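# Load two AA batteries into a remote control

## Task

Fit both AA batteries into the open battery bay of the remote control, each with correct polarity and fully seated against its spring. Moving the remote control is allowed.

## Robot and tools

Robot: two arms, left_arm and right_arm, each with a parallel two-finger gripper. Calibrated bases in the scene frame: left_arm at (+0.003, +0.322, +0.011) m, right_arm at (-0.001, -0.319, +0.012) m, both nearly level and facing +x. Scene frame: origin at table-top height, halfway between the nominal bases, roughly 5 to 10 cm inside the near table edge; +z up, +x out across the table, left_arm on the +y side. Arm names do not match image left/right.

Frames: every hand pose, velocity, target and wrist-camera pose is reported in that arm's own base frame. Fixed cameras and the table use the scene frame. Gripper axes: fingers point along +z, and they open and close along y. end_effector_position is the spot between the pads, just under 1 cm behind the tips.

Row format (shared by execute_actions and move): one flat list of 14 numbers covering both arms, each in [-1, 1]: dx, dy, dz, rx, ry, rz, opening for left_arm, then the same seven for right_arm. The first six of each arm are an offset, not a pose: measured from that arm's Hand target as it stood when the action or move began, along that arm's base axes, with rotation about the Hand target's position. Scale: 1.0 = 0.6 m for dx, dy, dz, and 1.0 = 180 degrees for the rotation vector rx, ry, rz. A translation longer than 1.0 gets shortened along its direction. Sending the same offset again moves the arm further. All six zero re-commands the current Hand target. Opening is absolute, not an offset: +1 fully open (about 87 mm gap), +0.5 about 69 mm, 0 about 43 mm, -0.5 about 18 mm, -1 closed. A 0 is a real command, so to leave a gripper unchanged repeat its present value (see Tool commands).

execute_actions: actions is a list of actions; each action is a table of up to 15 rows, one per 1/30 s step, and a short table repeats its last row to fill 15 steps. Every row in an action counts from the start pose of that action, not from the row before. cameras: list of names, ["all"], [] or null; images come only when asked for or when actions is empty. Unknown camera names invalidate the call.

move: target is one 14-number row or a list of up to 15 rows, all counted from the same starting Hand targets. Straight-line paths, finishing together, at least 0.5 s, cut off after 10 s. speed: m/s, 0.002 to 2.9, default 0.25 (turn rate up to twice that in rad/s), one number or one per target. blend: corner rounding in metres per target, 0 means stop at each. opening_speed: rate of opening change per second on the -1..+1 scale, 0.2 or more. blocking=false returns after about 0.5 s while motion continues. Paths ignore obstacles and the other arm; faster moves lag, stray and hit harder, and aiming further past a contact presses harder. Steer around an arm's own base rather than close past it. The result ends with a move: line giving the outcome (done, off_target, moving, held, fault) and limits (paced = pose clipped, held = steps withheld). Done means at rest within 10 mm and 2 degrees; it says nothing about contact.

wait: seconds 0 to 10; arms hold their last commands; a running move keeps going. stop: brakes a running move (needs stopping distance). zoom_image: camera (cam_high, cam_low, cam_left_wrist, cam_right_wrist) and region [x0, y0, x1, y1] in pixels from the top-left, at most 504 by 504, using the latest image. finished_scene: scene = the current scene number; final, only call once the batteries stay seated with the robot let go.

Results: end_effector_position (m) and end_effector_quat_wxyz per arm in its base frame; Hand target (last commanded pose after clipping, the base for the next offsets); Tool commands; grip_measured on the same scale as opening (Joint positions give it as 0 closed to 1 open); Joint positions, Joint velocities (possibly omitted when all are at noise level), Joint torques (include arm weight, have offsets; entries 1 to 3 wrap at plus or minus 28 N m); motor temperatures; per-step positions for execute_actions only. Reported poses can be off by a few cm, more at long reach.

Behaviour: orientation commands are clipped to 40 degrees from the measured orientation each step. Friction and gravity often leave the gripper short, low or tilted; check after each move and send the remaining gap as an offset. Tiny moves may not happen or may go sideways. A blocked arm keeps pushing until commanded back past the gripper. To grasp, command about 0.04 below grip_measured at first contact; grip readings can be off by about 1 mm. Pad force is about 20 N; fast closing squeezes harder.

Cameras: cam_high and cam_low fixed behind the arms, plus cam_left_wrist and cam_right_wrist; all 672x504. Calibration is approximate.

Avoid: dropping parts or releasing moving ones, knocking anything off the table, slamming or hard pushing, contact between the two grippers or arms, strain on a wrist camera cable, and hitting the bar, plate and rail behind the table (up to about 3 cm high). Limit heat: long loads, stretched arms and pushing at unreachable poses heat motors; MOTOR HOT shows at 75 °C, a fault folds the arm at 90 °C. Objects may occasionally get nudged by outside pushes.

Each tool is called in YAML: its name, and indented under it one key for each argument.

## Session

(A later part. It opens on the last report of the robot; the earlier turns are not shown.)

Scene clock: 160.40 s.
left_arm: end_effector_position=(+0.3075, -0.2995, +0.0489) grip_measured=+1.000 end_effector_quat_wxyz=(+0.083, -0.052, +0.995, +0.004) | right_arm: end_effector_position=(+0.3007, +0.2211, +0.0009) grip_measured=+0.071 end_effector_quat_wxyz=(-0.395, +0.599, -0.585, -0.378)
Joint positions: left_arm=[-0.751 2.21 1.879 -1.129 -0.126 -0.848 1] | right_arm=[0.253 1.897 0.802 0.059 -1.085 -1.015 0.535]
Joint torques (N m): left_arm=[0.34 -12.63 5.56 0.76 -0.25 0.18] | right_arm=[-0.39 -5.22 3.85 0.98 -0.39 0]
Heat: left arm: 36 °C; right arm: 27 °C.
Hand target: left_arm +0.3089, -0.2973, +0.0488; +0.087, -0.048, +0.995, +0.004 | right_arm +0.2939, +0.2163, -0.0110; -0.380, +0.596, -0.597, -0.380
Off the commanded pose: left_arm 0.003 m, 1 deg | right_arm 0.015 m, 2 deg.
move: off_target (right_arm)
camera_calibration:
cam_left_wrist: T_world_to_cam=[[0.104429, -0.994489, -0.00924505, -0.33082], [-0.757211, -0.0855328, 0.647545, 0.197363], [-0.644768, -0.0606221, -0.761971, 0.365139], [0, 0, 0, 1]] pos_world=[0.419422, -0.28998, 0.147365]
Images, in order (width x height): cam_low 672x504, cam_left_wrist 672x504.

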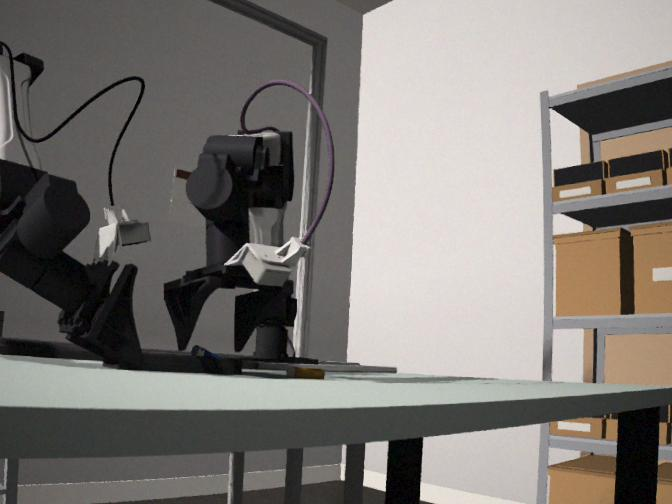

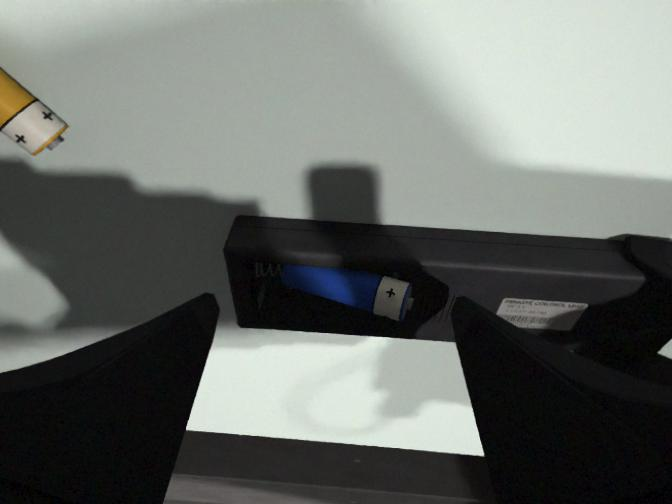

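move:
  target: [0,0.016,0.012,0,0,0,1,0,0,0,0,0,0,0.02]
  cameras: ["cam_low"]
  speed: 0.04

zoom_image:
  camera: "cam_low"
  region: [90, 300, 290, 400]

Scene clock: 161.57 s.
left_arm: end_effector_position=(+0.3074, -0.2909, +0.0437) grip_measured=+1.000 end_effector_quat_wxyz=(+0.076, -0.050, +0.996, +0.012) | right_arm: end_effector_position=(+0.3007, +0.2211, +0.0009) grip_measured=+0.071 end_effector_quat_wxyz=(-0.395, +0.599, -0.585, -0.378)
Joint positions: left_arm=[-0.737 2.21 1.858 -1.128 -0.125 -0.833 1] | right_arm=[0.253 1.897 0.802 0.059 -1.085 -1.015 0.535]
Joint torques (N m): left_arm=[0.49 -15.61 5.38 0.6 -0.24 0.2] | right_arm=[-0.39 -5.22 3.84 0.98 -0.44 -0.02]
Heat: left arm: 36 °C; right arm: 27 °C.
Hand target: left_arm +0.3088, -0.2877, +0.0560; +0.087, -0.048, +0.995, +0.004 | right_arm +0.2939, +0.2163, -0.0110; -0.380, +0.596, -0.597, -0.380
Off the commanded pose: left_arm 0.013 m, 2 deg | right_arm 0.015 m, 2 deg.
move: off_target (left_arm, right_arm)
Images, in order (width x height): cam_low 672x504.

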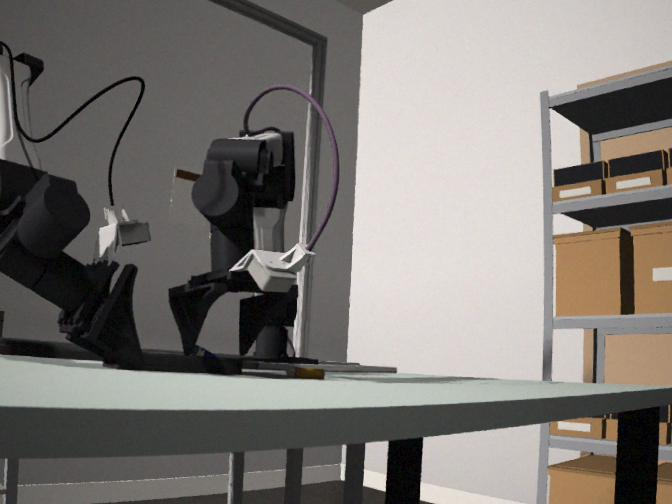

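Scaled by 2.520 from the camera's 672x504 image, which has a finer 960x720 frame.

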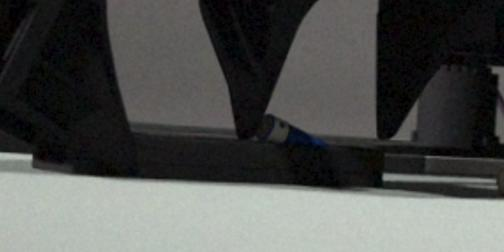

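move:
  target: [0,0.0,0.016,0,0,0,1,0,0,0,0,0,0,0.02]
  cameras: ["cam_low"]
  speed: 0.04

zoom_image:
  camera: "cam_low"
  region: [90, 300, 290, 400]

Scene clock: 163.10 s.
left_arm: end_effector_position=(+0.3064, -0.2896, +0.0439) grip_measured=+1.000 end_effector_quat_wxyz=(+0.074, -0.050, +0.996, +0.014) | right_arm: end_effector_position=(+0.3007, +0.2211, +0.0009) grip_measured=+0.071 end_effector_quat_wxyz=(-0.395, +0.599, -0.585, -0.378)
Joint positions: left_arm=[-0.736 2.21 1.858 -1.134 -0.125 -0.832 1] | right_arm=[0.253 1.897 0.802 0.059 -1.085 -1.015 0.535]
Joint torques (N m): left_arm=[0.39 -16.05 8.34 0.27 -0.24 0.22] | right_arm=[-0.35 -5.14 3.82 1 -0.4 -0.04]
Heat: left arm: 36 °C; right arm: 27 °C.
Hand target: left_arm +0.3089, -0.2877, +0.0656; +0.087, -0.048, +0.995, +0.004 | right_arm +0.2939, +0.2163, -0.0110; -0.380, +0.596, -0.597, -0.380
Off the commanded pose: left_arm 0.022 m, 2 deg | right_arm 0.015 m, 2 deg.
move: off_target (left_arm, right_arm)
Images, in order (width x height): cam_low 672x504.

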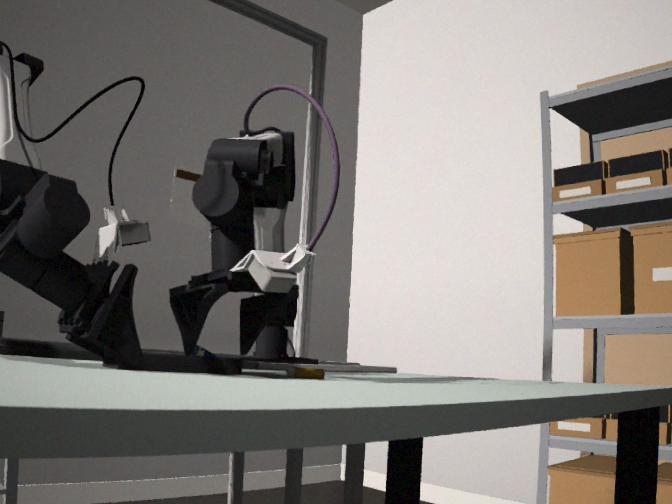

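Scaled by 2.520 from the camera's 672x504 image, which has a finer 960x720 frame.

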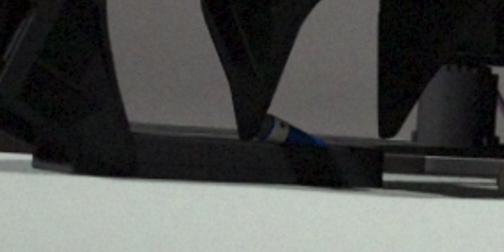

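move:
  target: [0,-0.006,0.014,0,0,0,1,0,0,0,0,0,0,0.02]
  cameras: ["cam_low"]
  speed: 0.04

zoom_image:
  camera: "cam_low"
  region: [90, 300, 290, 400]

Scene clock: 164.43 s.
left_arm: end_effector_position=(+0.3042, -0.2876, +0.0513) grip_measured=+1.000 end_effector_quat_wxyz=(+0.069, -0.050, +0.996, +0.019) | right_arm: end_effector_position=(+0.3007, +0.2211, +0.0009) grip_measured=+0.071 end_effector_quat_wxyz=(-0.395, +0.599, -0.585, -0.378)
Joint positions: left_arm=[-0.736 2.21 1.887 -1.178 -0.125 -0.832 1] | right_arm=[0.253 1.897 0.802 0.059 -1.085 -1.015 0.535]
Joint torques (N m): left_arm=[-0.1 -15.35 10.02 0.33 -0.24 0.12] | right_arm=[-0.38 -5.2 3.77 0.98 -0.4 0.03]
Heat: left arm: 37 °C; right arm: 27 °C.
Hand target: left_arm +0.3089, -0.2912, +0.0740; +0.087, -0.048, +0.995, +0.004 | right_arm +0.2939, +0.2163, -0.0110; -0.380, +0.596, -0.597, -0.380
Off the commanded pose: left_arm 0.023 m, 3 deg | right_arm 0.015 m, 2 deg.
move: off_target (left_arm, right_arm)
Images, in order (width x height): cam_low 672x504.

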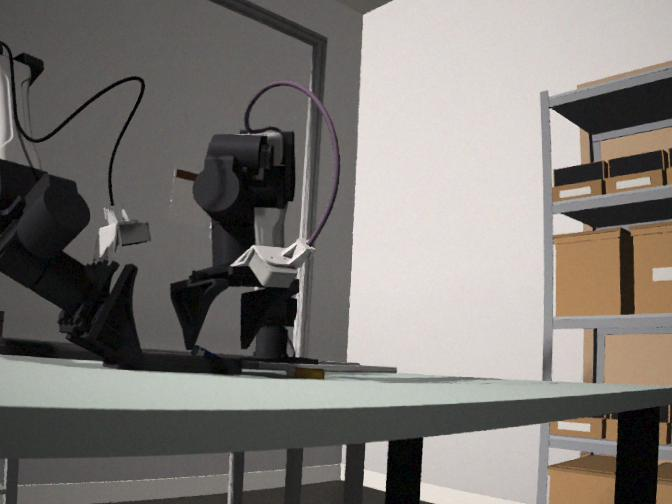

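Scaled by 2.520 from the camera's 672x504 image, which has a finer 960x720 frame.

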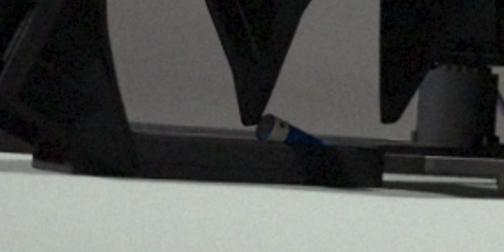

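move:
  target:
    - [0,-0.005,0.006,0,0,0,1,0,0,0,0,0,0,0.02]
    - [-0.002,0.03,0.012,0,0,0,1,0,0,0,0,0,0,0.02]
  cameras: ["cam_low","cam_left_wrist"]
  speed: 0.04

zoom_image:
  camera: "cam_low"
  region: [90, 300, 290, 400]

Scene clock: 166.53 s.
left_arm: end_effector_position=(+0.3075, -0.2747, +0.0682) grip_measured=+1.000 end_effector_quat_wxyz=(+0.075, -0.052, +0.996, +0.015) | right_arm: end_effector_position=(+0.3007, +0.2211, +0.0009) grip_measured=+0.071 end_effector_quat_wxyz=(-0.395, +0.599, -0.585, -0.378)
Joint positions: left_arm=[-0.709 2.16 1.874 -1.197 -0.125 -0.809 1] | right_arm=[0.253 1.897 0.802 0.059 -1.085 -1.015 0.535]
Joint torques (N m): left_arm=[0.08 -15.54 5.5 0.66 -0.21 0.18] | right_arm=[-0.46 -5.14 3.82 0.99 -0.38 0]
Motor temperatures (°C): left_arm=[20 38 28 23 20 22 23] | right_arm=[19 25 26 27 23 22 22]
Heat: left arm: 38 °C; right arm: 27 °C.
Hand target: left_arm +0.3077, -0.2734, +0.0813; +0.087, -0.048, +0.995, +0.004 | right_arm +0.2939, +0.2163, -0.0110; -0.380, +0.596, -0.597, -0.380
Off the commanded pose: left_arm 0.013 m, 2 deg | right_arm 0.015 m, 2 deg.
move: off_target (left_arm, right_arm)
camera_calibration:
cam_left_wrist: T_world_to_cam=[[0.107047, -0.993766, -0.0311473, -0.305028], [-0.744975, -0.100915, 0.659415, 0.178282], [-0.658447, -0.0473844, -0.751134, 0.388489], [0, 0, 0, 1]] pos_world=[0.421268, -0.266727, 0.164745]
Images, in order (width x height): cam_low 672x504, cam_left_wrist 672x504.

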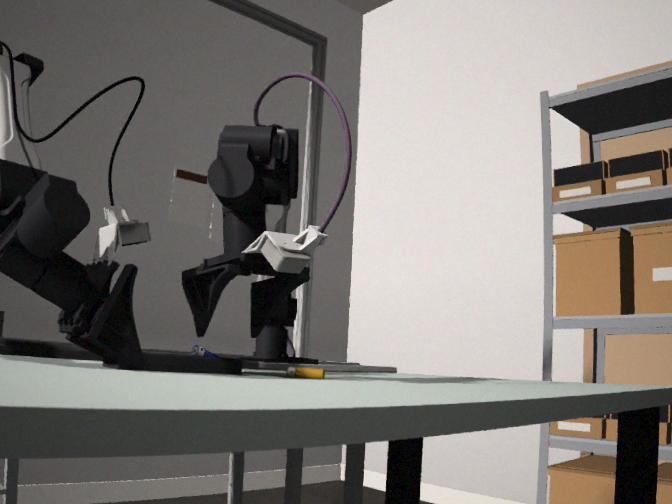

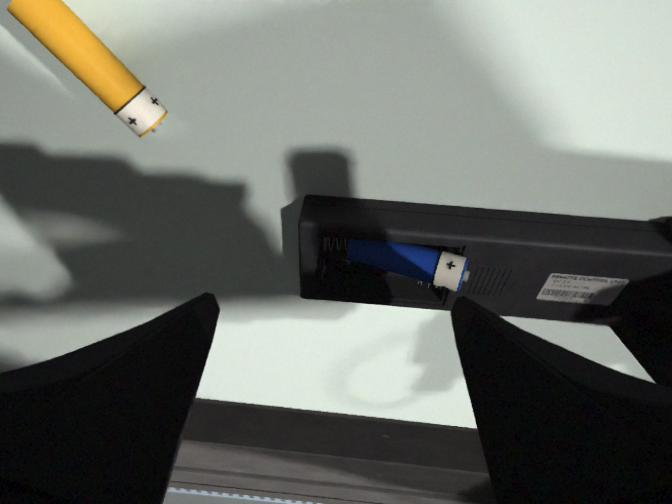

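Scaled by 2.520 from the camera's 672x504 image, which has a finer 960x720 frame.

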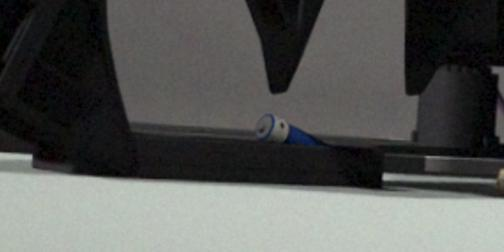

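move:
  target:
    - [0.0013,-0.026,0.01,0,0,0,1,0,0,0,0,0,0,0.02]
    - [0.0013,-0.026,-0.046,0,0,0,1,0,0,0,0,0,0,0.02]
  cameras: ["cam_low","cam_left_wrist"]
  speed: 0.04

zoom_image:
  camera: "cam_low"
  region: [90, 300, 290, 400]

zoom_image:
  camera: "cam_left_wrist"
  region: [200, 180, 500, 330]

Scene clock: 170.50 s.
left_arm: end_effector_position=(+0.3101, -0.2875, +0.0590) grip_measured=+1.000 end_effector_quat_wxyz=(+0.088, -0.045, +0.995, +0.001) | right_arm: end_effector_position=(+0.3007, +0.2211, +0.0009) grip_measured=+0.071 end_effector_quat_wxyz=(-0.395, +0.599, -0.585, -0.378)
Joint positions: left_arm=[-0.728 2.167 1.85 -1.129 -0.125 -0.811 1] | right_arm=[0.253 1.897 0.802 0.059 -1.085 -1.015 0.535]
Joint torques (N m): left_arm=[-0.5 -10.97 5.79 0.75 -0.24 -0.03] | right_arm=[-0.4 -5.16 3.62 0.99 -0.38 0.02]
Heat: left arm: 38 °C; right arm: 27 °C.
Hand target: left_arm +0.3085, -0.2888, +0.0536; +0.087, -0.048, +0.995, +0.004 | right_arm +0.2939, +0.2163, -0.0110; -0.380, +0.596, -0.597, -0.380
Off the commanded pose: left_arm 0.006 m, 0 deg | right_arm 0.015 m, 2 deg.
move: off_target (right_arm)
camera_calibration:
cam_left_wrist: T_world_to_cam=[[0.0907933, -0.995861, -0.00407435, -0.315532], [-0.764386, -0.0723108, 0.640691, 0.200246], [-0.638334, -0.0550561, -0.767788, 0.37518], [0, 0, 0, 1]] pos_world=[0.421204, -0.27909, 0.158478]
Images, in order (width x height): cam_low 672x504, cam_left_wrist 672x504.

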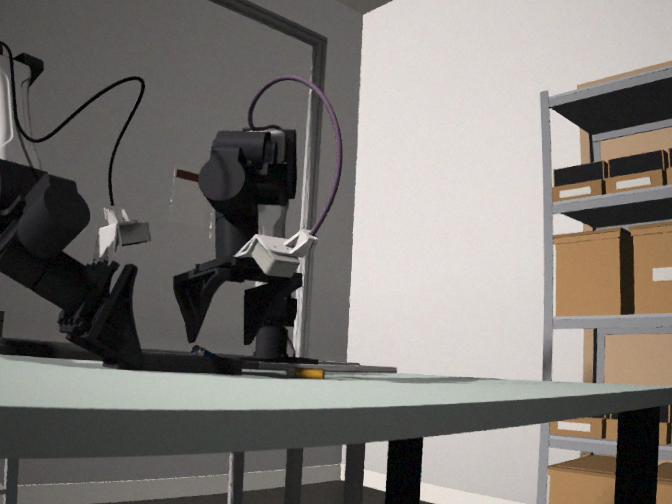

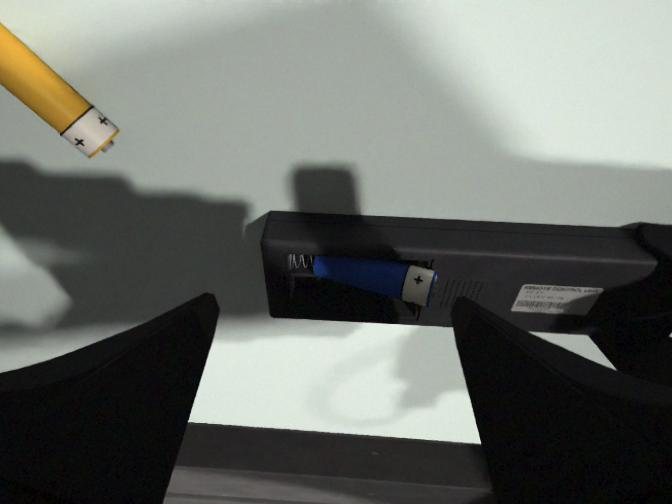

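Scaled by 2.520 from the camera's 672x504 image, which has a finer 960x720 frame.

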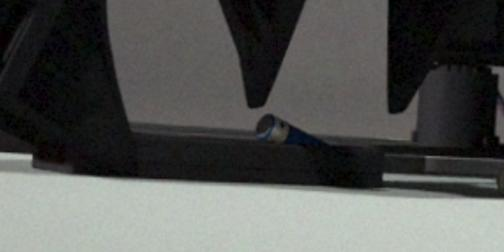

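Scaled by 1.680 from the camera's 672x504 image, which has a finer 960x720 frame.

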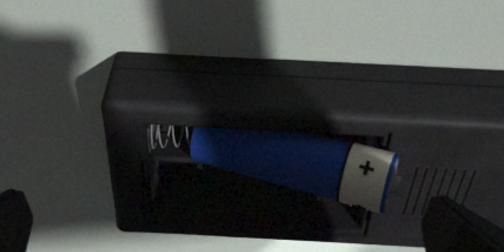

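move:
  target: [-0.002,-0.001,-0.009,0,0,0,1,0,0,0,0,0,0,0.02]
  cameras: ["cam_low","cam_left_wrist"]
  speed: 0.03

zoom_image:
  camera: "cam_low"
  region: [90, 300, 290, 400]

zoom_image:
  camera: "cam_left_wrist"
  region: [200, 180, 500, 330]

Scene clock: 172.07 s.
left_arm: end_effector_position=(+0.3099, -0.2874, +0.0540) grip_measured=+1.000 end_effector_quat_wxyz=(+0.088, -0.045, +0.995, +0.001) | right_arm: end_effector_position=(+0.3007, +0.2211, +0.0009) grip_measured=+0.071 end_effector_quat_wxyz=(-0.395, +0.599, -0.585, -0.378)
Joint positions: left_arm=[-0.728 2.167 1.831 -1.108 -0.125 -0.812 1] | right_arm=[0.253 1.897 0.802 0.059 -1.085 -1.015 0.535]
Joint torques (N m): left_arm=[-0.73 -10.93 5.63 0.77 -0.23 -0.04] | right_arm=[-0.4 -5.27 3.9 0.97 -0.39 0]
Heat: left arm: 38 °C; right arm: 27 °C.
Hand target: left_arm +0.3073, -0.2894, +0.0481; +0.087, -0.048, +0.995, +0.004 | right_arm +0.2939, +0.2163, -0.0110; -0.380, +0.596, -0.597, -0.380
Off the commanded pose: left_arm 0.007 m, 0 deg | right_arm 0.015 m, 2 deg.
move: off_target (right_arm)
camera_calibration:
cam_left_wrist: T_world_to_cam=[[0.0915163, -0.995798, -0.00332266, -0.315724], [-0.7647, -0.0724143, 0.640305, 0.203331], [-0.637855, -0.0560575, -0.768114, 0.370806], [0, 0, 0, 1]] pos_world=[0.420902, -0.278887, 0.153578]
Images, in order (width x height): cam_low 672x504, cam_left_wrist 672x504.

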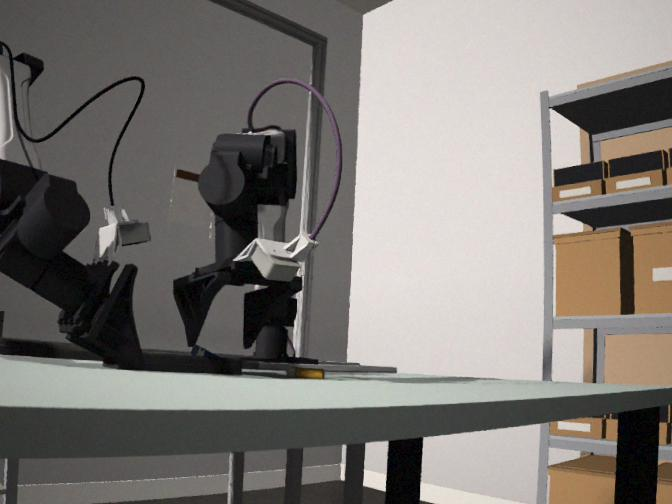

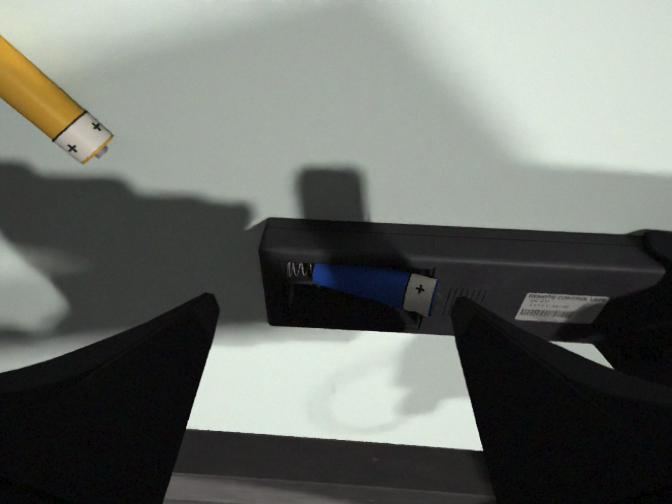

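Scaled by 2.520 from the camera's 672x504 image, which has a finer 960x720 frame.

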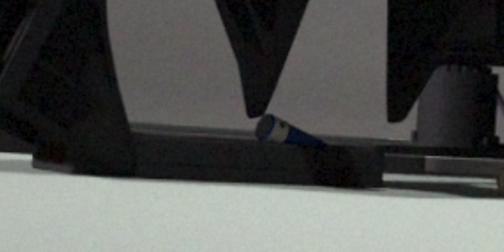

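Scaled by 1.680 from the camera's 672x504 image, which has a finer 960x720 frame.

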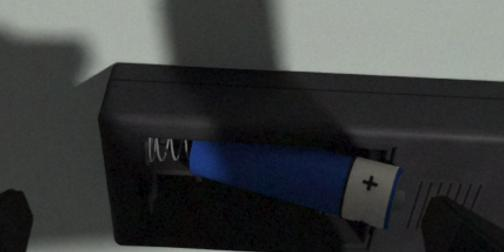

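move:
  target: [0,0,0,0,0,0,0.3,0,0,0,0,0,0,0.02]
  cameras: ["cam_low","cam_left_wrist"]
  opening_speed: 0.4

zoom_image:
  camera: "cam_low"
  region: [90, 300, 290, 400]

zoom_image:
  camera: "cam_left_wrist"
  region: [200, 180, 500, 330]

Scene clock: 174.77 s.
left_arm: end_effector_position=(+0.3112, -0.2915, +0.0541) grip_measured=+0.300 end_effector_quat_wxyz=(+0.093, -0.045, +0.995, -0.005) | right_arm: end_effector_position=(+0.3007, +0.2211, +0.0009) grip_measured=+0.071 end_effector_quat_wxyz=(-0.395, +0.599, -0.585, -0.378)
Joint positions: left_arm=[-0.733 2.167 1.831 -1.094 -0.124 -0.815 0.65] | right_arm=[0.253 1.897 0.802 0.059 -1.085 -1.015 0.535]
Joint torques (N m): left_arm=[-0.29 -10.92 5.65 0.67 -0.29 -0.05] | right_arm=[-0.35 -5.22 3.77 0.98 -0.36 0.01]
Heat: left arm: 38 °C; right arm: 28 °C.
Hand target: left_arm +0.3072, -0.2894, +0.0481; +0.087, -0.048, +0.995, +0.004 | right_arm +0.2939, +0.2163, -0.0110; -0.380, +0.596, -0.597, -0.380
Off the commanded pose: left_arm 0.007 m, 1 deg | right_arm 0.015 m, 2 deg.
move: off_target (right_arm)
camera_calibration:
cam_left_wrist: T_world_to_cam=[[0.0898476, -0.995921, 0.00827876, -0.320043], [-0.771353, -0.0643248, 0.633149, 0.208867], [-0.630034, -0.0632727, -0.773986, 0.367299], [0, 0, 0, 1]] pos_world=[0.421276, -0.282062, 0.154689]
Images, in order (width x height): cam_low 672x504, cam_left_wrist 672x504.

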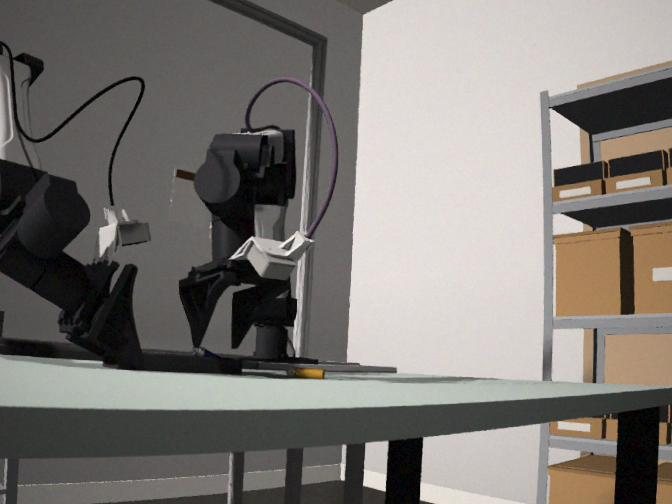

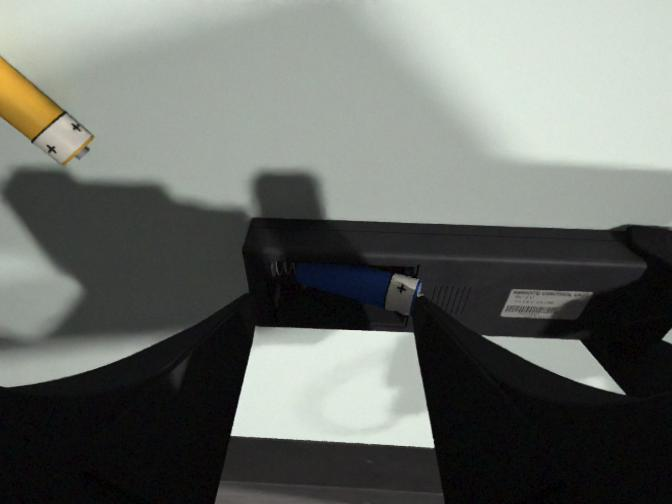

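Scaled by 2.520 from the camera's 672x504 image, which has a finer 960x720 frame.

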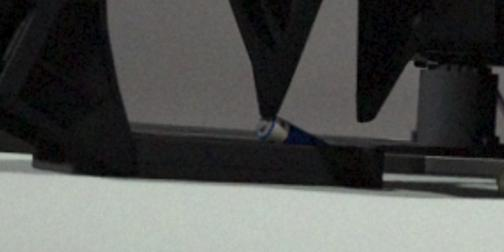

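Scaled by 1.680 from the camera's 672x504 image, which has a finer 960x720 frame.

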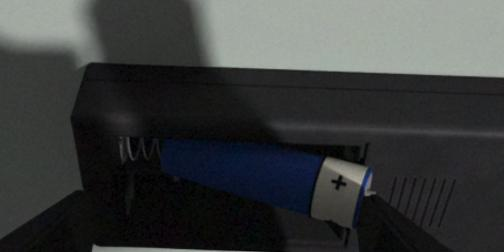

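move:
  target:
    - [0,0,0,0,0,0,1,0,0,0,0,0,0,0.02]
    - [0,0.002,0.012,-0.083,0.0,0,1,0,0,0,0,0,0,0.02]
    - [0,0.002,-0.018,-0.083,0.0,0,1,0,0,0,0,0,0,0.02]
  cameras: ["cam_low","cam_left_wrist"]
  opening_speed: 0.6
  speed: 0.06

zoom_image:
  camera: "cam_low"
  region: [90, 300, 290, 400]

zoom_image:
  camera: "cam_left_wrist"
  region: [200, 180, 500, 330]

Scene clock: 181.23 s.
left_arm: end_effector_position=(+0.3059, -0.2889, +0.0315) grip_measured=+1.000 end_effector_quat_wxyz=(+0.072, -0.063, +0.989, -0.117) | right_arm: end_effector_position=(+0.3007, +0.2211, +0.0009) grip_measured=+0.071 end_effector_quat_wxyz=(-0.395, +0.599, -0.585, -0.378)
Joint positions: left_arm=[-0.653 2.045 1.519 -0.781 0.081 -0.792 1] | right_arm=[0.253 1.897 0.802 0.059 -1.085 -1.015 0.535]
Joint torques (N m): left_arm=[0.36 -12.86 5.68 1.05 0.01 0.2] | right_arm=[-0.32 -5.18 3.7 0.98 -0.41 0]
Heat: left arm: 39 °C; right arm: 28 °C.
Hand target: left_arm +0.3072, -0.2883, +0.0374; +0.080, -0.059, +0.987, -0.126 | right_arm +0.2940, +0.2163, -0.0110; -0.380, +0.596, -0.597, -0.380
Off the commanded pose: left_arm 0.006 m, 1 deg | right_arm 0.015 m, 2 deg.
move: off_target (right_arm)
camera_calibration:
cam_left_wrist: T_world_to_cam=[[0.10923, -0.96687, 0.230721, -0.321352], [-0.751422, 0.0716304, 0.655922, 0.251687], [-0.650718, -0.245015, -0.718703, 0.298619], [0, 0, 0, 1]] pos_world=[0.418541, -0.255568, 0.123673]
Images, in order (width x height): cam_low 672x504, cam_left_wrist 672x504.

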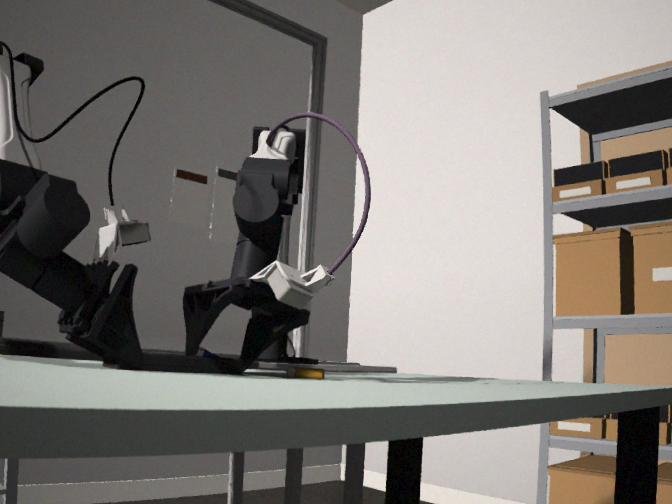

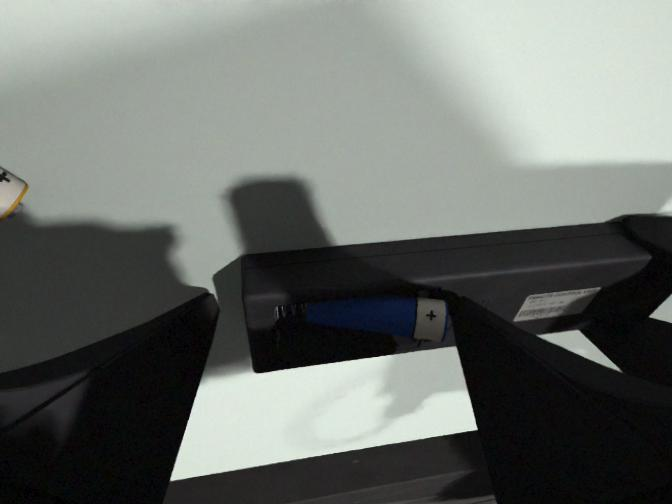

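Scaled by 2.520 from the camera's 672x504 image, which has a finer 960x720 frame.

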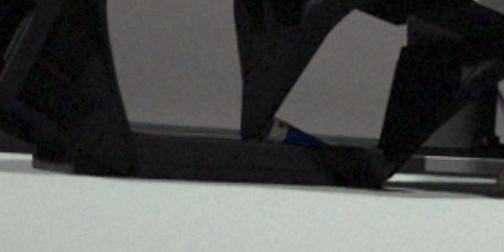

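Scaled by 1.680 from the camera's 672x504 image, which has a finer 960x720 frame.

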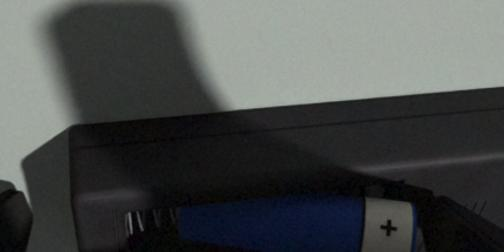

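move:
  target: [0,-0.006,0.028,0,0.0,0,1,0,0,0,0,0,0,0.02]
  cameras: ["cam_low","cam_left_wrist"]
  speed: 0.04

zoom_image:
  camera: "cam_low"
  region: [90, 300, 290, 400]

zoom_image:
  camera: "cam_left_wrist"
  region: [200, 180, 500, 330]

Scene clock: 182.57 s.
left_arm: end_effector_position=(+0.3020, -0.2859, +0.0322) grip_measured=+1.000 end_effector_quat_wxyz=(+0.064, -0.064, +0.990, -0.110) | right_arm: end_effector_position=(+0.3007, +0.2211, +0.0009) grip_measured=+0.071 end_effector_quat_wxyz=(-0.395, +0.599, -0.585, -0.378)
Joint positions: left_arm=[-0.653 2.045 1.525 -0.809 0.081 -0.792 1] | right_arm=[0.253 1.897 0.802 0.059 -1.085 -1.015 0.535]
Joint torques (N m): left_arm=[-0.2 -13.86 10.18 0.71 -0.02 0.11] | right_arm=[-0.46 -5.24 3.78 0.97 -0.4 -0.01]
Heat: left arm: 40 °C; right arm: 28 °C.
Hand target: left_arm +0.3072, -0.2919, +0.0543; +0.080, -0.059, +0.987, -0.126 | right_arm +0.2940, +0.2163, -0.0110; -0.380, +0.596, -0.597, -0.380
Off the commanded pose: left_arm 0.023 m, 3 deg | right_arm 0.015 m, 2 deg.
move: off_target (left_arm, right_arm)
camera_calibration:
cam_left_wrist: T_world_to_cam=[[0.11306, -0.969836, 0.215955, -0.319762], [-0.739951, 0.0628661, 0.669717, 0.241635], [-0.663091, -0.235514, -0.710523, 0.303626], [0, 0, 0, 1]] pos_world=[0.416282, -0.253799, 0.12296]
Images, in order (width x height): cam_low 672x504, cam_left_wrist 672x504.

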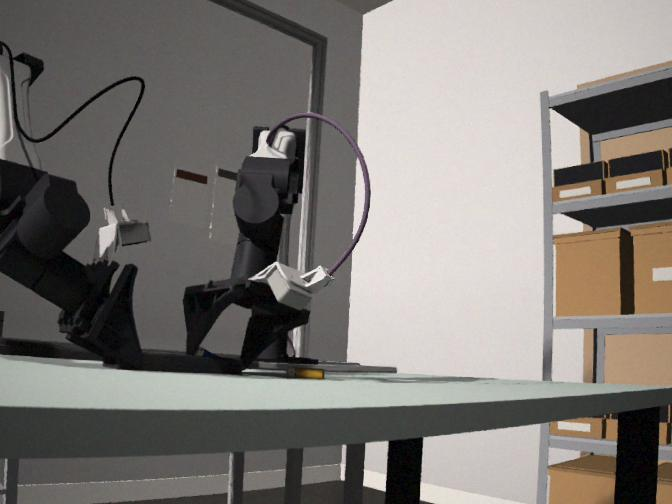

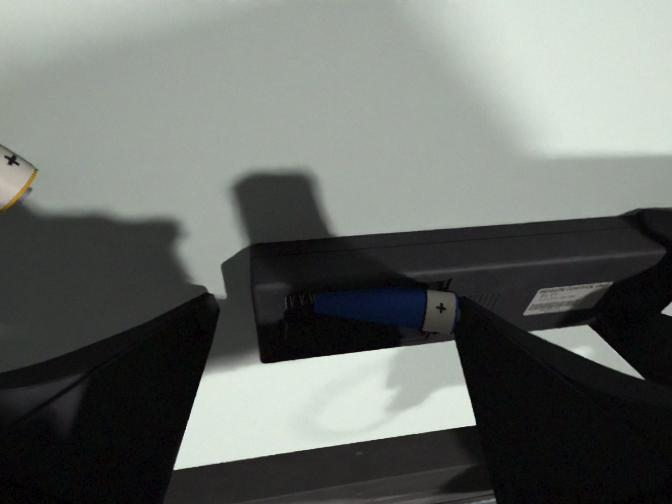

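Scaled by 2.520 from the camera's 672x504 image, which has a finer 960x720 frame.

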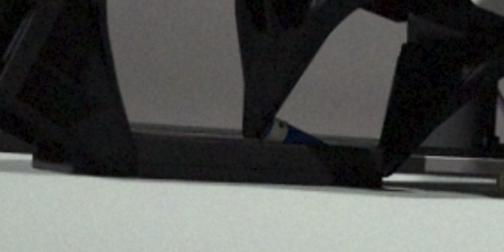

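Scaled by 1.680 from the camera's 672x504 image, which has a finer 960x720 frame.

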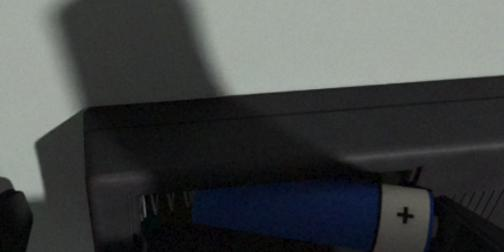

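move:
  target:
    - [0,0,0.03,0,0.0,0,1,0,0,0,0,0,0,0.02]
    - [0,-0.002,-0.0185,0,0.0,0,1,0,0,0,0,0,0,0.02]
  cameras: ["cam_low","cam_left_wrist"]
  speed: 0.04

zoom_image:
  camera: "cam_low"
  region: [90, 300, 290, 400]

zoom_image:
  camera: "cam_left_wrist"
  region: [200, 180, 500, 330]

Scene clock: 185.37 s.
left_arm: end_effector_position=(+0.3091, -0.2913, +0.0425) grip_measured=+1.000 end_effector_quat_wxyz=(+0.077, -0.063, +0.988, -0.121) | right_arm: end_effector_position=(+0.3007, +0.2211, +0.0009) grip_measured=+0.071 end_effector_quat_wxyz=(-0.395, +0.599, -0.585, -0.378)
Joint positions: left_arm=[-0.653 2.036 1.549 -0.806 0.081 -0.792 1] | right_arm=[0.253 1.897 0.802 0.059 -1.085 -1.015 0.535]
Joint torques (N m): left_arm=[-0.4 -11.56 5.81 1.15 -0.03 0.11] | right_arm=[-0.42 -5.07 3.69 0.99 -0.39 0.01]
Heat: left arm: 40 °C; right arm: 28 °C.
Hand target: left_arm +0.3072, -0.2931, +0.0431; +0.080, -0.059, +0.987, -0.126 | right_arm +0.2940, +0.2163, -0.0110; -0.380, +0.596, -0.597, -0.380
Off the commanded pose: left_arm 0.003 m, 1 deg | right_arm 0.015 m, 2 deg.
move: off_target (right_arm)
camera_calibration:
cam_left_wrist: T_world_to_cam=[[0.106544, -0.964872, 0.240147, -0.325523], [-0.758718, 0.0772086, 0.646828, 0.251295], [-0.642648, -0.251119, -0.723839, 0.304008], [0, 0, 0, 1]] pos_world=[0.420715, -0.257147, 0.135682]
Images, in order (width x height): cam_low 672x504, cam_left_wrist 672x504.

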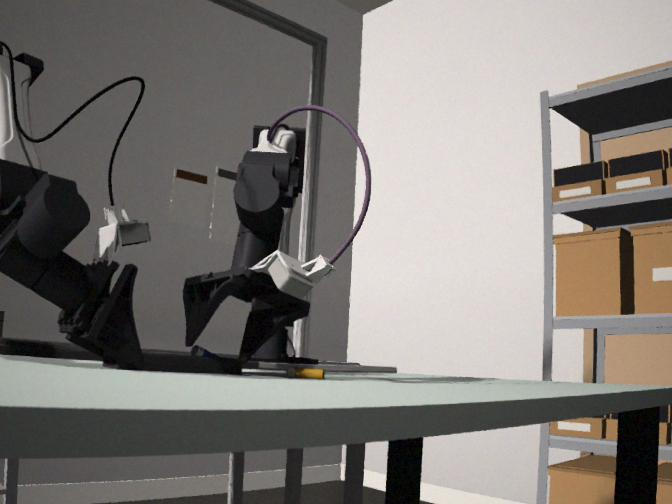

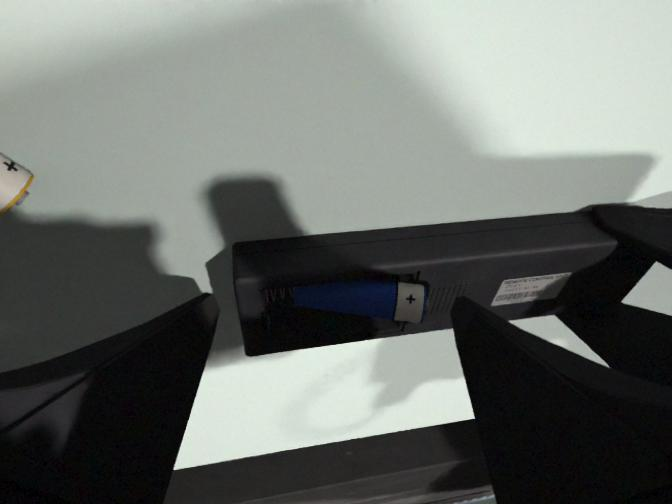

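Scaled by 2.520 from the camera's 672x504 image, which has a finer 960x720 frame.

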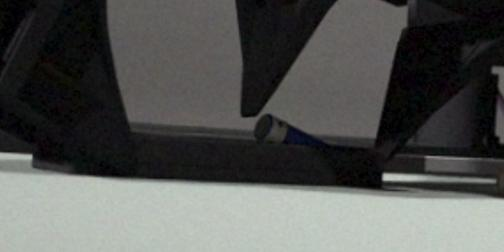

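Scaled by 1.680 from the camera's 672x504 image, which has a finer 960x720 frame.

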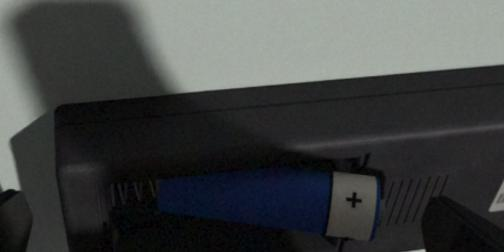

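move:
  target:
    - [0,0,-0.004,0,0.0,0,1,0,0,0,0,0,0,0.02]
    - [0,0,-0.004,0,0.0,0,0.34,0,0,0,0,0,0,0.02]
  cameras: ["cam_low","cam_left_wrist"]
  speed: 0.04
  opening_speed: 0.4

zoom_image:
  camera: "cam_low"
  region: [90, 300, 290, 400]

zoom_image:
  camera: "cam_left_wrist"
  region: [200, 180, 500, 330]

Scene clock: 188.40 s.
left_arm: end_effector_position=(+0.3086, -0.2881, +0.0397) grip_measured=+0.359 end_effector_quat_wxyz=(+0.079, -0.060, +0.988, -0.114) | right_arm: end_effector_position=(+0.3007, +0.2210, +0.0009) grip_measured=+0.071 end_effector_quat_wxyz=(-0.395, +0.599, -0.585, -0.378)
Joint positions: left_arm=[-0.653 2.036 1.54 -0.804 0.069 -0.783 0.679] | right_arm=[0.253 1.897 0.802 0.058 -1.085 -1.015 0.535]
Joint torques (N m): left_arm=[-0.42 -11.28 5.9 1.16 0.11 0.01] | right_arm=[-0.28 -5.15 3.66 0.98 -0.4 0]
Heat: left arm: 40 °C; right arm: 28 °C.
Hand target: left_arm +0.3073, -0.2932, +0.0408; +0.080, -0.059, +0.987, -0.126 | right_arm +0.2939, +0.2162, -0.0110; -0.380, +0.596, -0.597, -0.380
Off the commanded pose: left_arm 0.005 m, 1 deg | right_arm 0.014 m, 2 deg.
move: off_target (right_arm)
camera_calibration:
cam_left_wrist: T_world_to_cam=[[0.101106, -0.968774, 0.226396, -0.320644], [-0.760474, 0.0714647, 0.645424, 0.251477], [-0.641449, -0.237425, -0.729501, 0.306262], [0, 0, 0, 1]] pos_world=[0.420112, -0.25589, 0.133702]
Images, in order (width x height): cam_low 672x504, cam_left_wrist 672x504.

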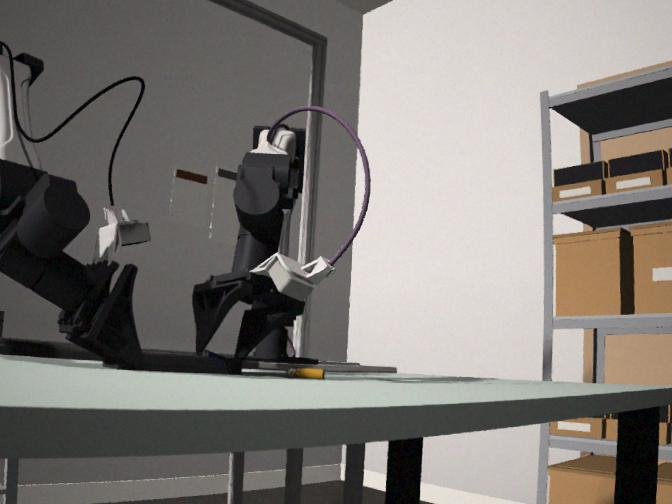

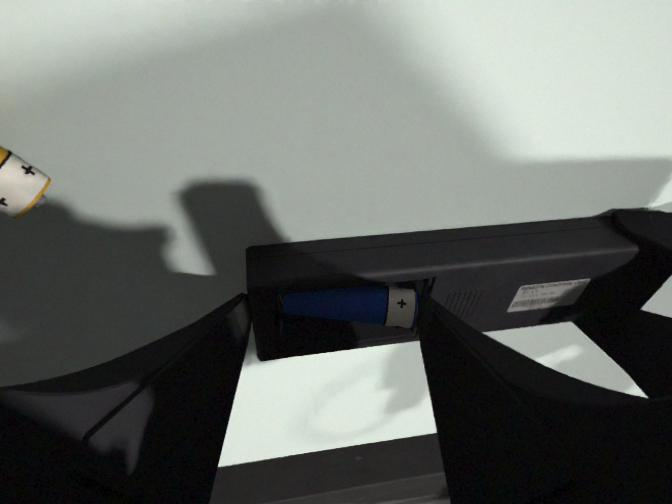

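Scaled by 2.520 from the camera's 672x504 image, which has a finer 960x720 frame.

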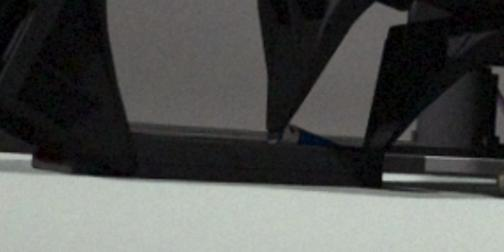

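Scaled by 1.680 from the camera's 672x504 image, which has a finer 960x720 frame.

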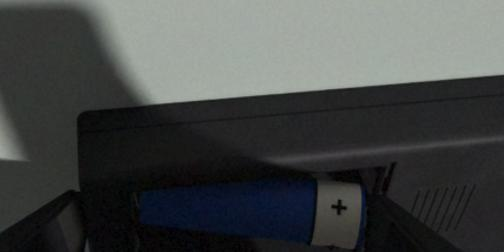

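move:
  target: [0,0,-0.025,0,0.0,0,0.32,0,0,0,0,0,0,0.02]
  cameras: ["cam_low","cam_left_wrist"]
  speed: 0.04

zoom_image:
  camera: "cam_low"
  region: [90, 300, 290, 400]

zoom_image:
  camera: "cam_left_wrist"
  region: [200, 180, 500, 330]

Scene clock: 189.63 s.
left_arm: end_effector_position=(+0.3079, -0.2877, +0.0378) grip_measured=+0.359 end_effector_quat_wxyz=(+0.080, -0.060, +0.988, -0.116) | right_arm: end_effector_position=(+0.3007, +0.2210, +0.0009) grip_measured=+0.071 end_effector_quat_wxyz=(-0.395, +0.599, -0.585, -0.378)
Joint positions: left_arm=[-0.653 2.032 1.527 -0.791 0.069 -0.783 0.679] | right_arm=[0.253 1.897 0.802 0.058 -1.085 -1.015 0.535]
Joint torques (N m): left_arm=[-0.43 -9.32 3.55 1.63 0.11 0.03] | right_arm=[-0.35 -5.22 3.86 1 -0.38 0]
Heat: left arm: 40 °C; right arm: 28 °C.
Hand target: left_arm +0.3072, -0.2931, +0.0257; +0.080, -0.059, +0.987, -0.126 | right_arm +0.2939, +0.2162, -0.0110; -0.380, +0.596, -0.597, -0.380
Off the commanded pose: left_arm 0.013 m, 1 deg | right_arm 0.014 m, 2 deg.
move: off_target (left_arm, right_arm)
camera_calibration:
cam_left_wrist: T_world_to_cam=[[0.100545, -0.968298, 0.228669, -0.319526], [-0.76188, 0.0728795, 0.643606, 0.253032], [-0.639867, -0.238929, -0.730399, 0.303656], [0, 0, 0, 1]] pos_world=[0.419207, -0.255285, 0.132003]
Images, in order (width x height): cam_low 672x504, cam_left_wrist 672x504.

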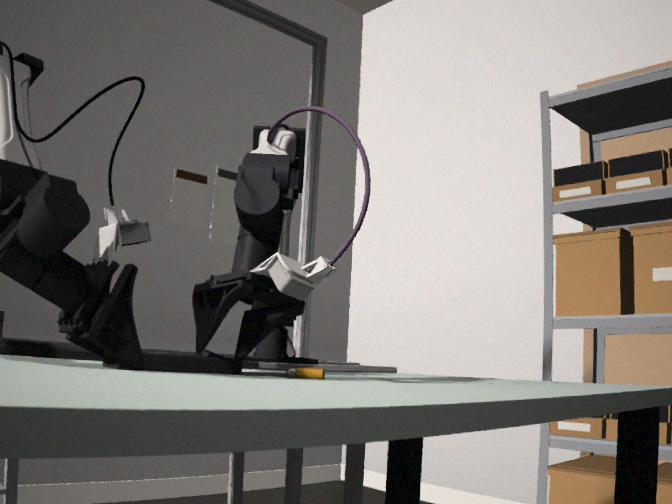

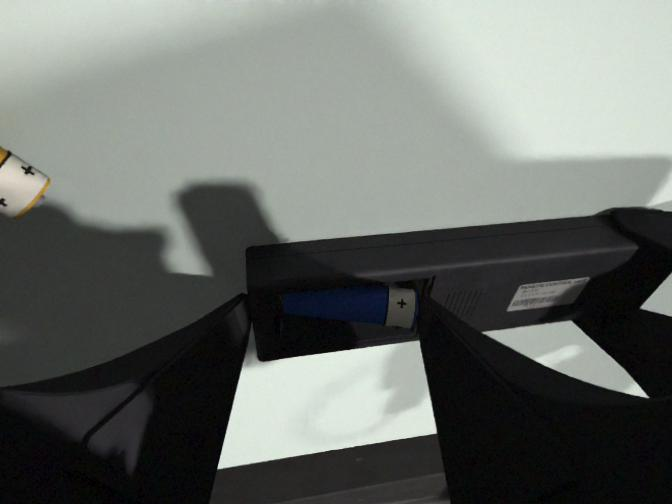

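Scaled by 2.520 from the camera's 672x504 image, which has a finer 960x720 frame.

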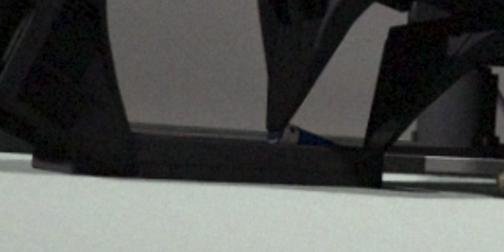

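Scaled by 1.680 from the camera's 672x504 image, which has a finer 960x720 frame.

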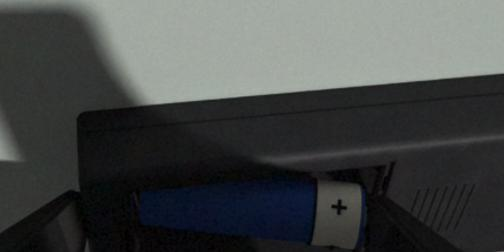

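move:
  target: [0,0,-0.03,0,0.0,0,0.32,0,0,0,0,0,0,0.02]
  cameras: ["cam_low","cam_left_wrist"]
  speed: 0.04

zoom_image:
  camera: "cam_low"
  region: [90, 300, 290, 400]

zoom_image:
  camera: "cam_left_wrist"
  region: [200, 220, 500, 370]

Scene clock: 195.73 s.
left_arm: end_effector_position=(+0.3078, -0.2880, +0.0335) grip_measured=+0.374 end_effector_quat_wxyz=(+0.087, -0.058, +0.987, -0.123) | right_arm: end_effector_position=(+0.3007, +0.2210, +0.0009) grip_measured=+0.071 end_effector_quat_wxyz=(-0.395, +0.599, -0.585, -0.378)
Joint positions: left_arm=[-0.653 2.021 1.488 -0.745 0.072 -0.782 0.687] | right_arm=[0.253 1.897 0.802 0.058 -1.085 -1.015 0.535]
Joint torques (N m): left_arm=[-0.32 -6.31 2.8 1.86 0.08 0.05] | right_arm=[-0.51 -5.26 3.81 1.01 -0.39 0.02]
Heat: left arm: 39 °C; right arm: 28 °C.
Hand target: left_arm +0.3072, -0.2931, +0.0078; +0.080, -0.059, +0.987, -0.126 | right_arm +0.2939, +0.2162, -0.0110; -0.380, +0.596, -0.597, -0.380
Off the commanded pose: left_arm 0.026 m, 1 deg | right_arm 0.014 m, 2 deg.
move: off_target (left_arm, right_arm)
camera_calibration:
cam_left_wrist: T_world_to_cam=[[0.0951323, -0.965439, 0.242647, -0.316758], [-0.770766, 0.0828208, 0.631712, 0.261718], [-0.629975, -0.247121, -0.736249, 0.295118], [0, 0, 0, 1]] pos_world=[0.417775, -0.254556, 0.128811]
Images, in order (width x height): cam_low 672x504, cam_left_wrist 672x504.

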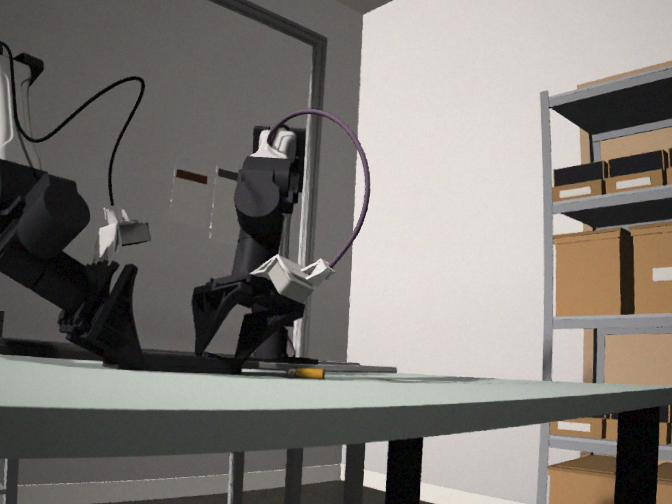

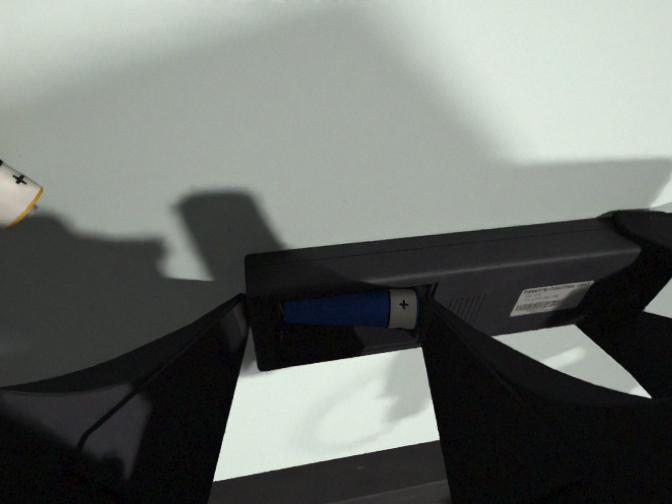

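Scaled by 2.520 from the camera's 672x504 image, which has a finer 960x720 frame.

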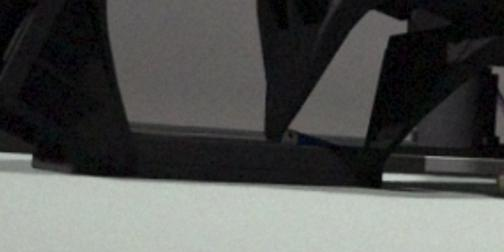

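Scaled by 1.680 from the camera's 672x504 image, which has a finer 960x720 frame.

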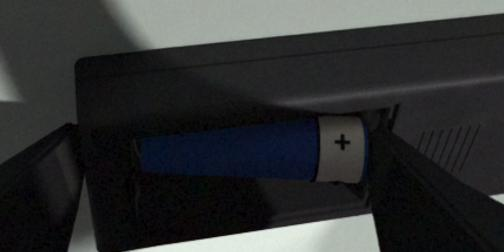

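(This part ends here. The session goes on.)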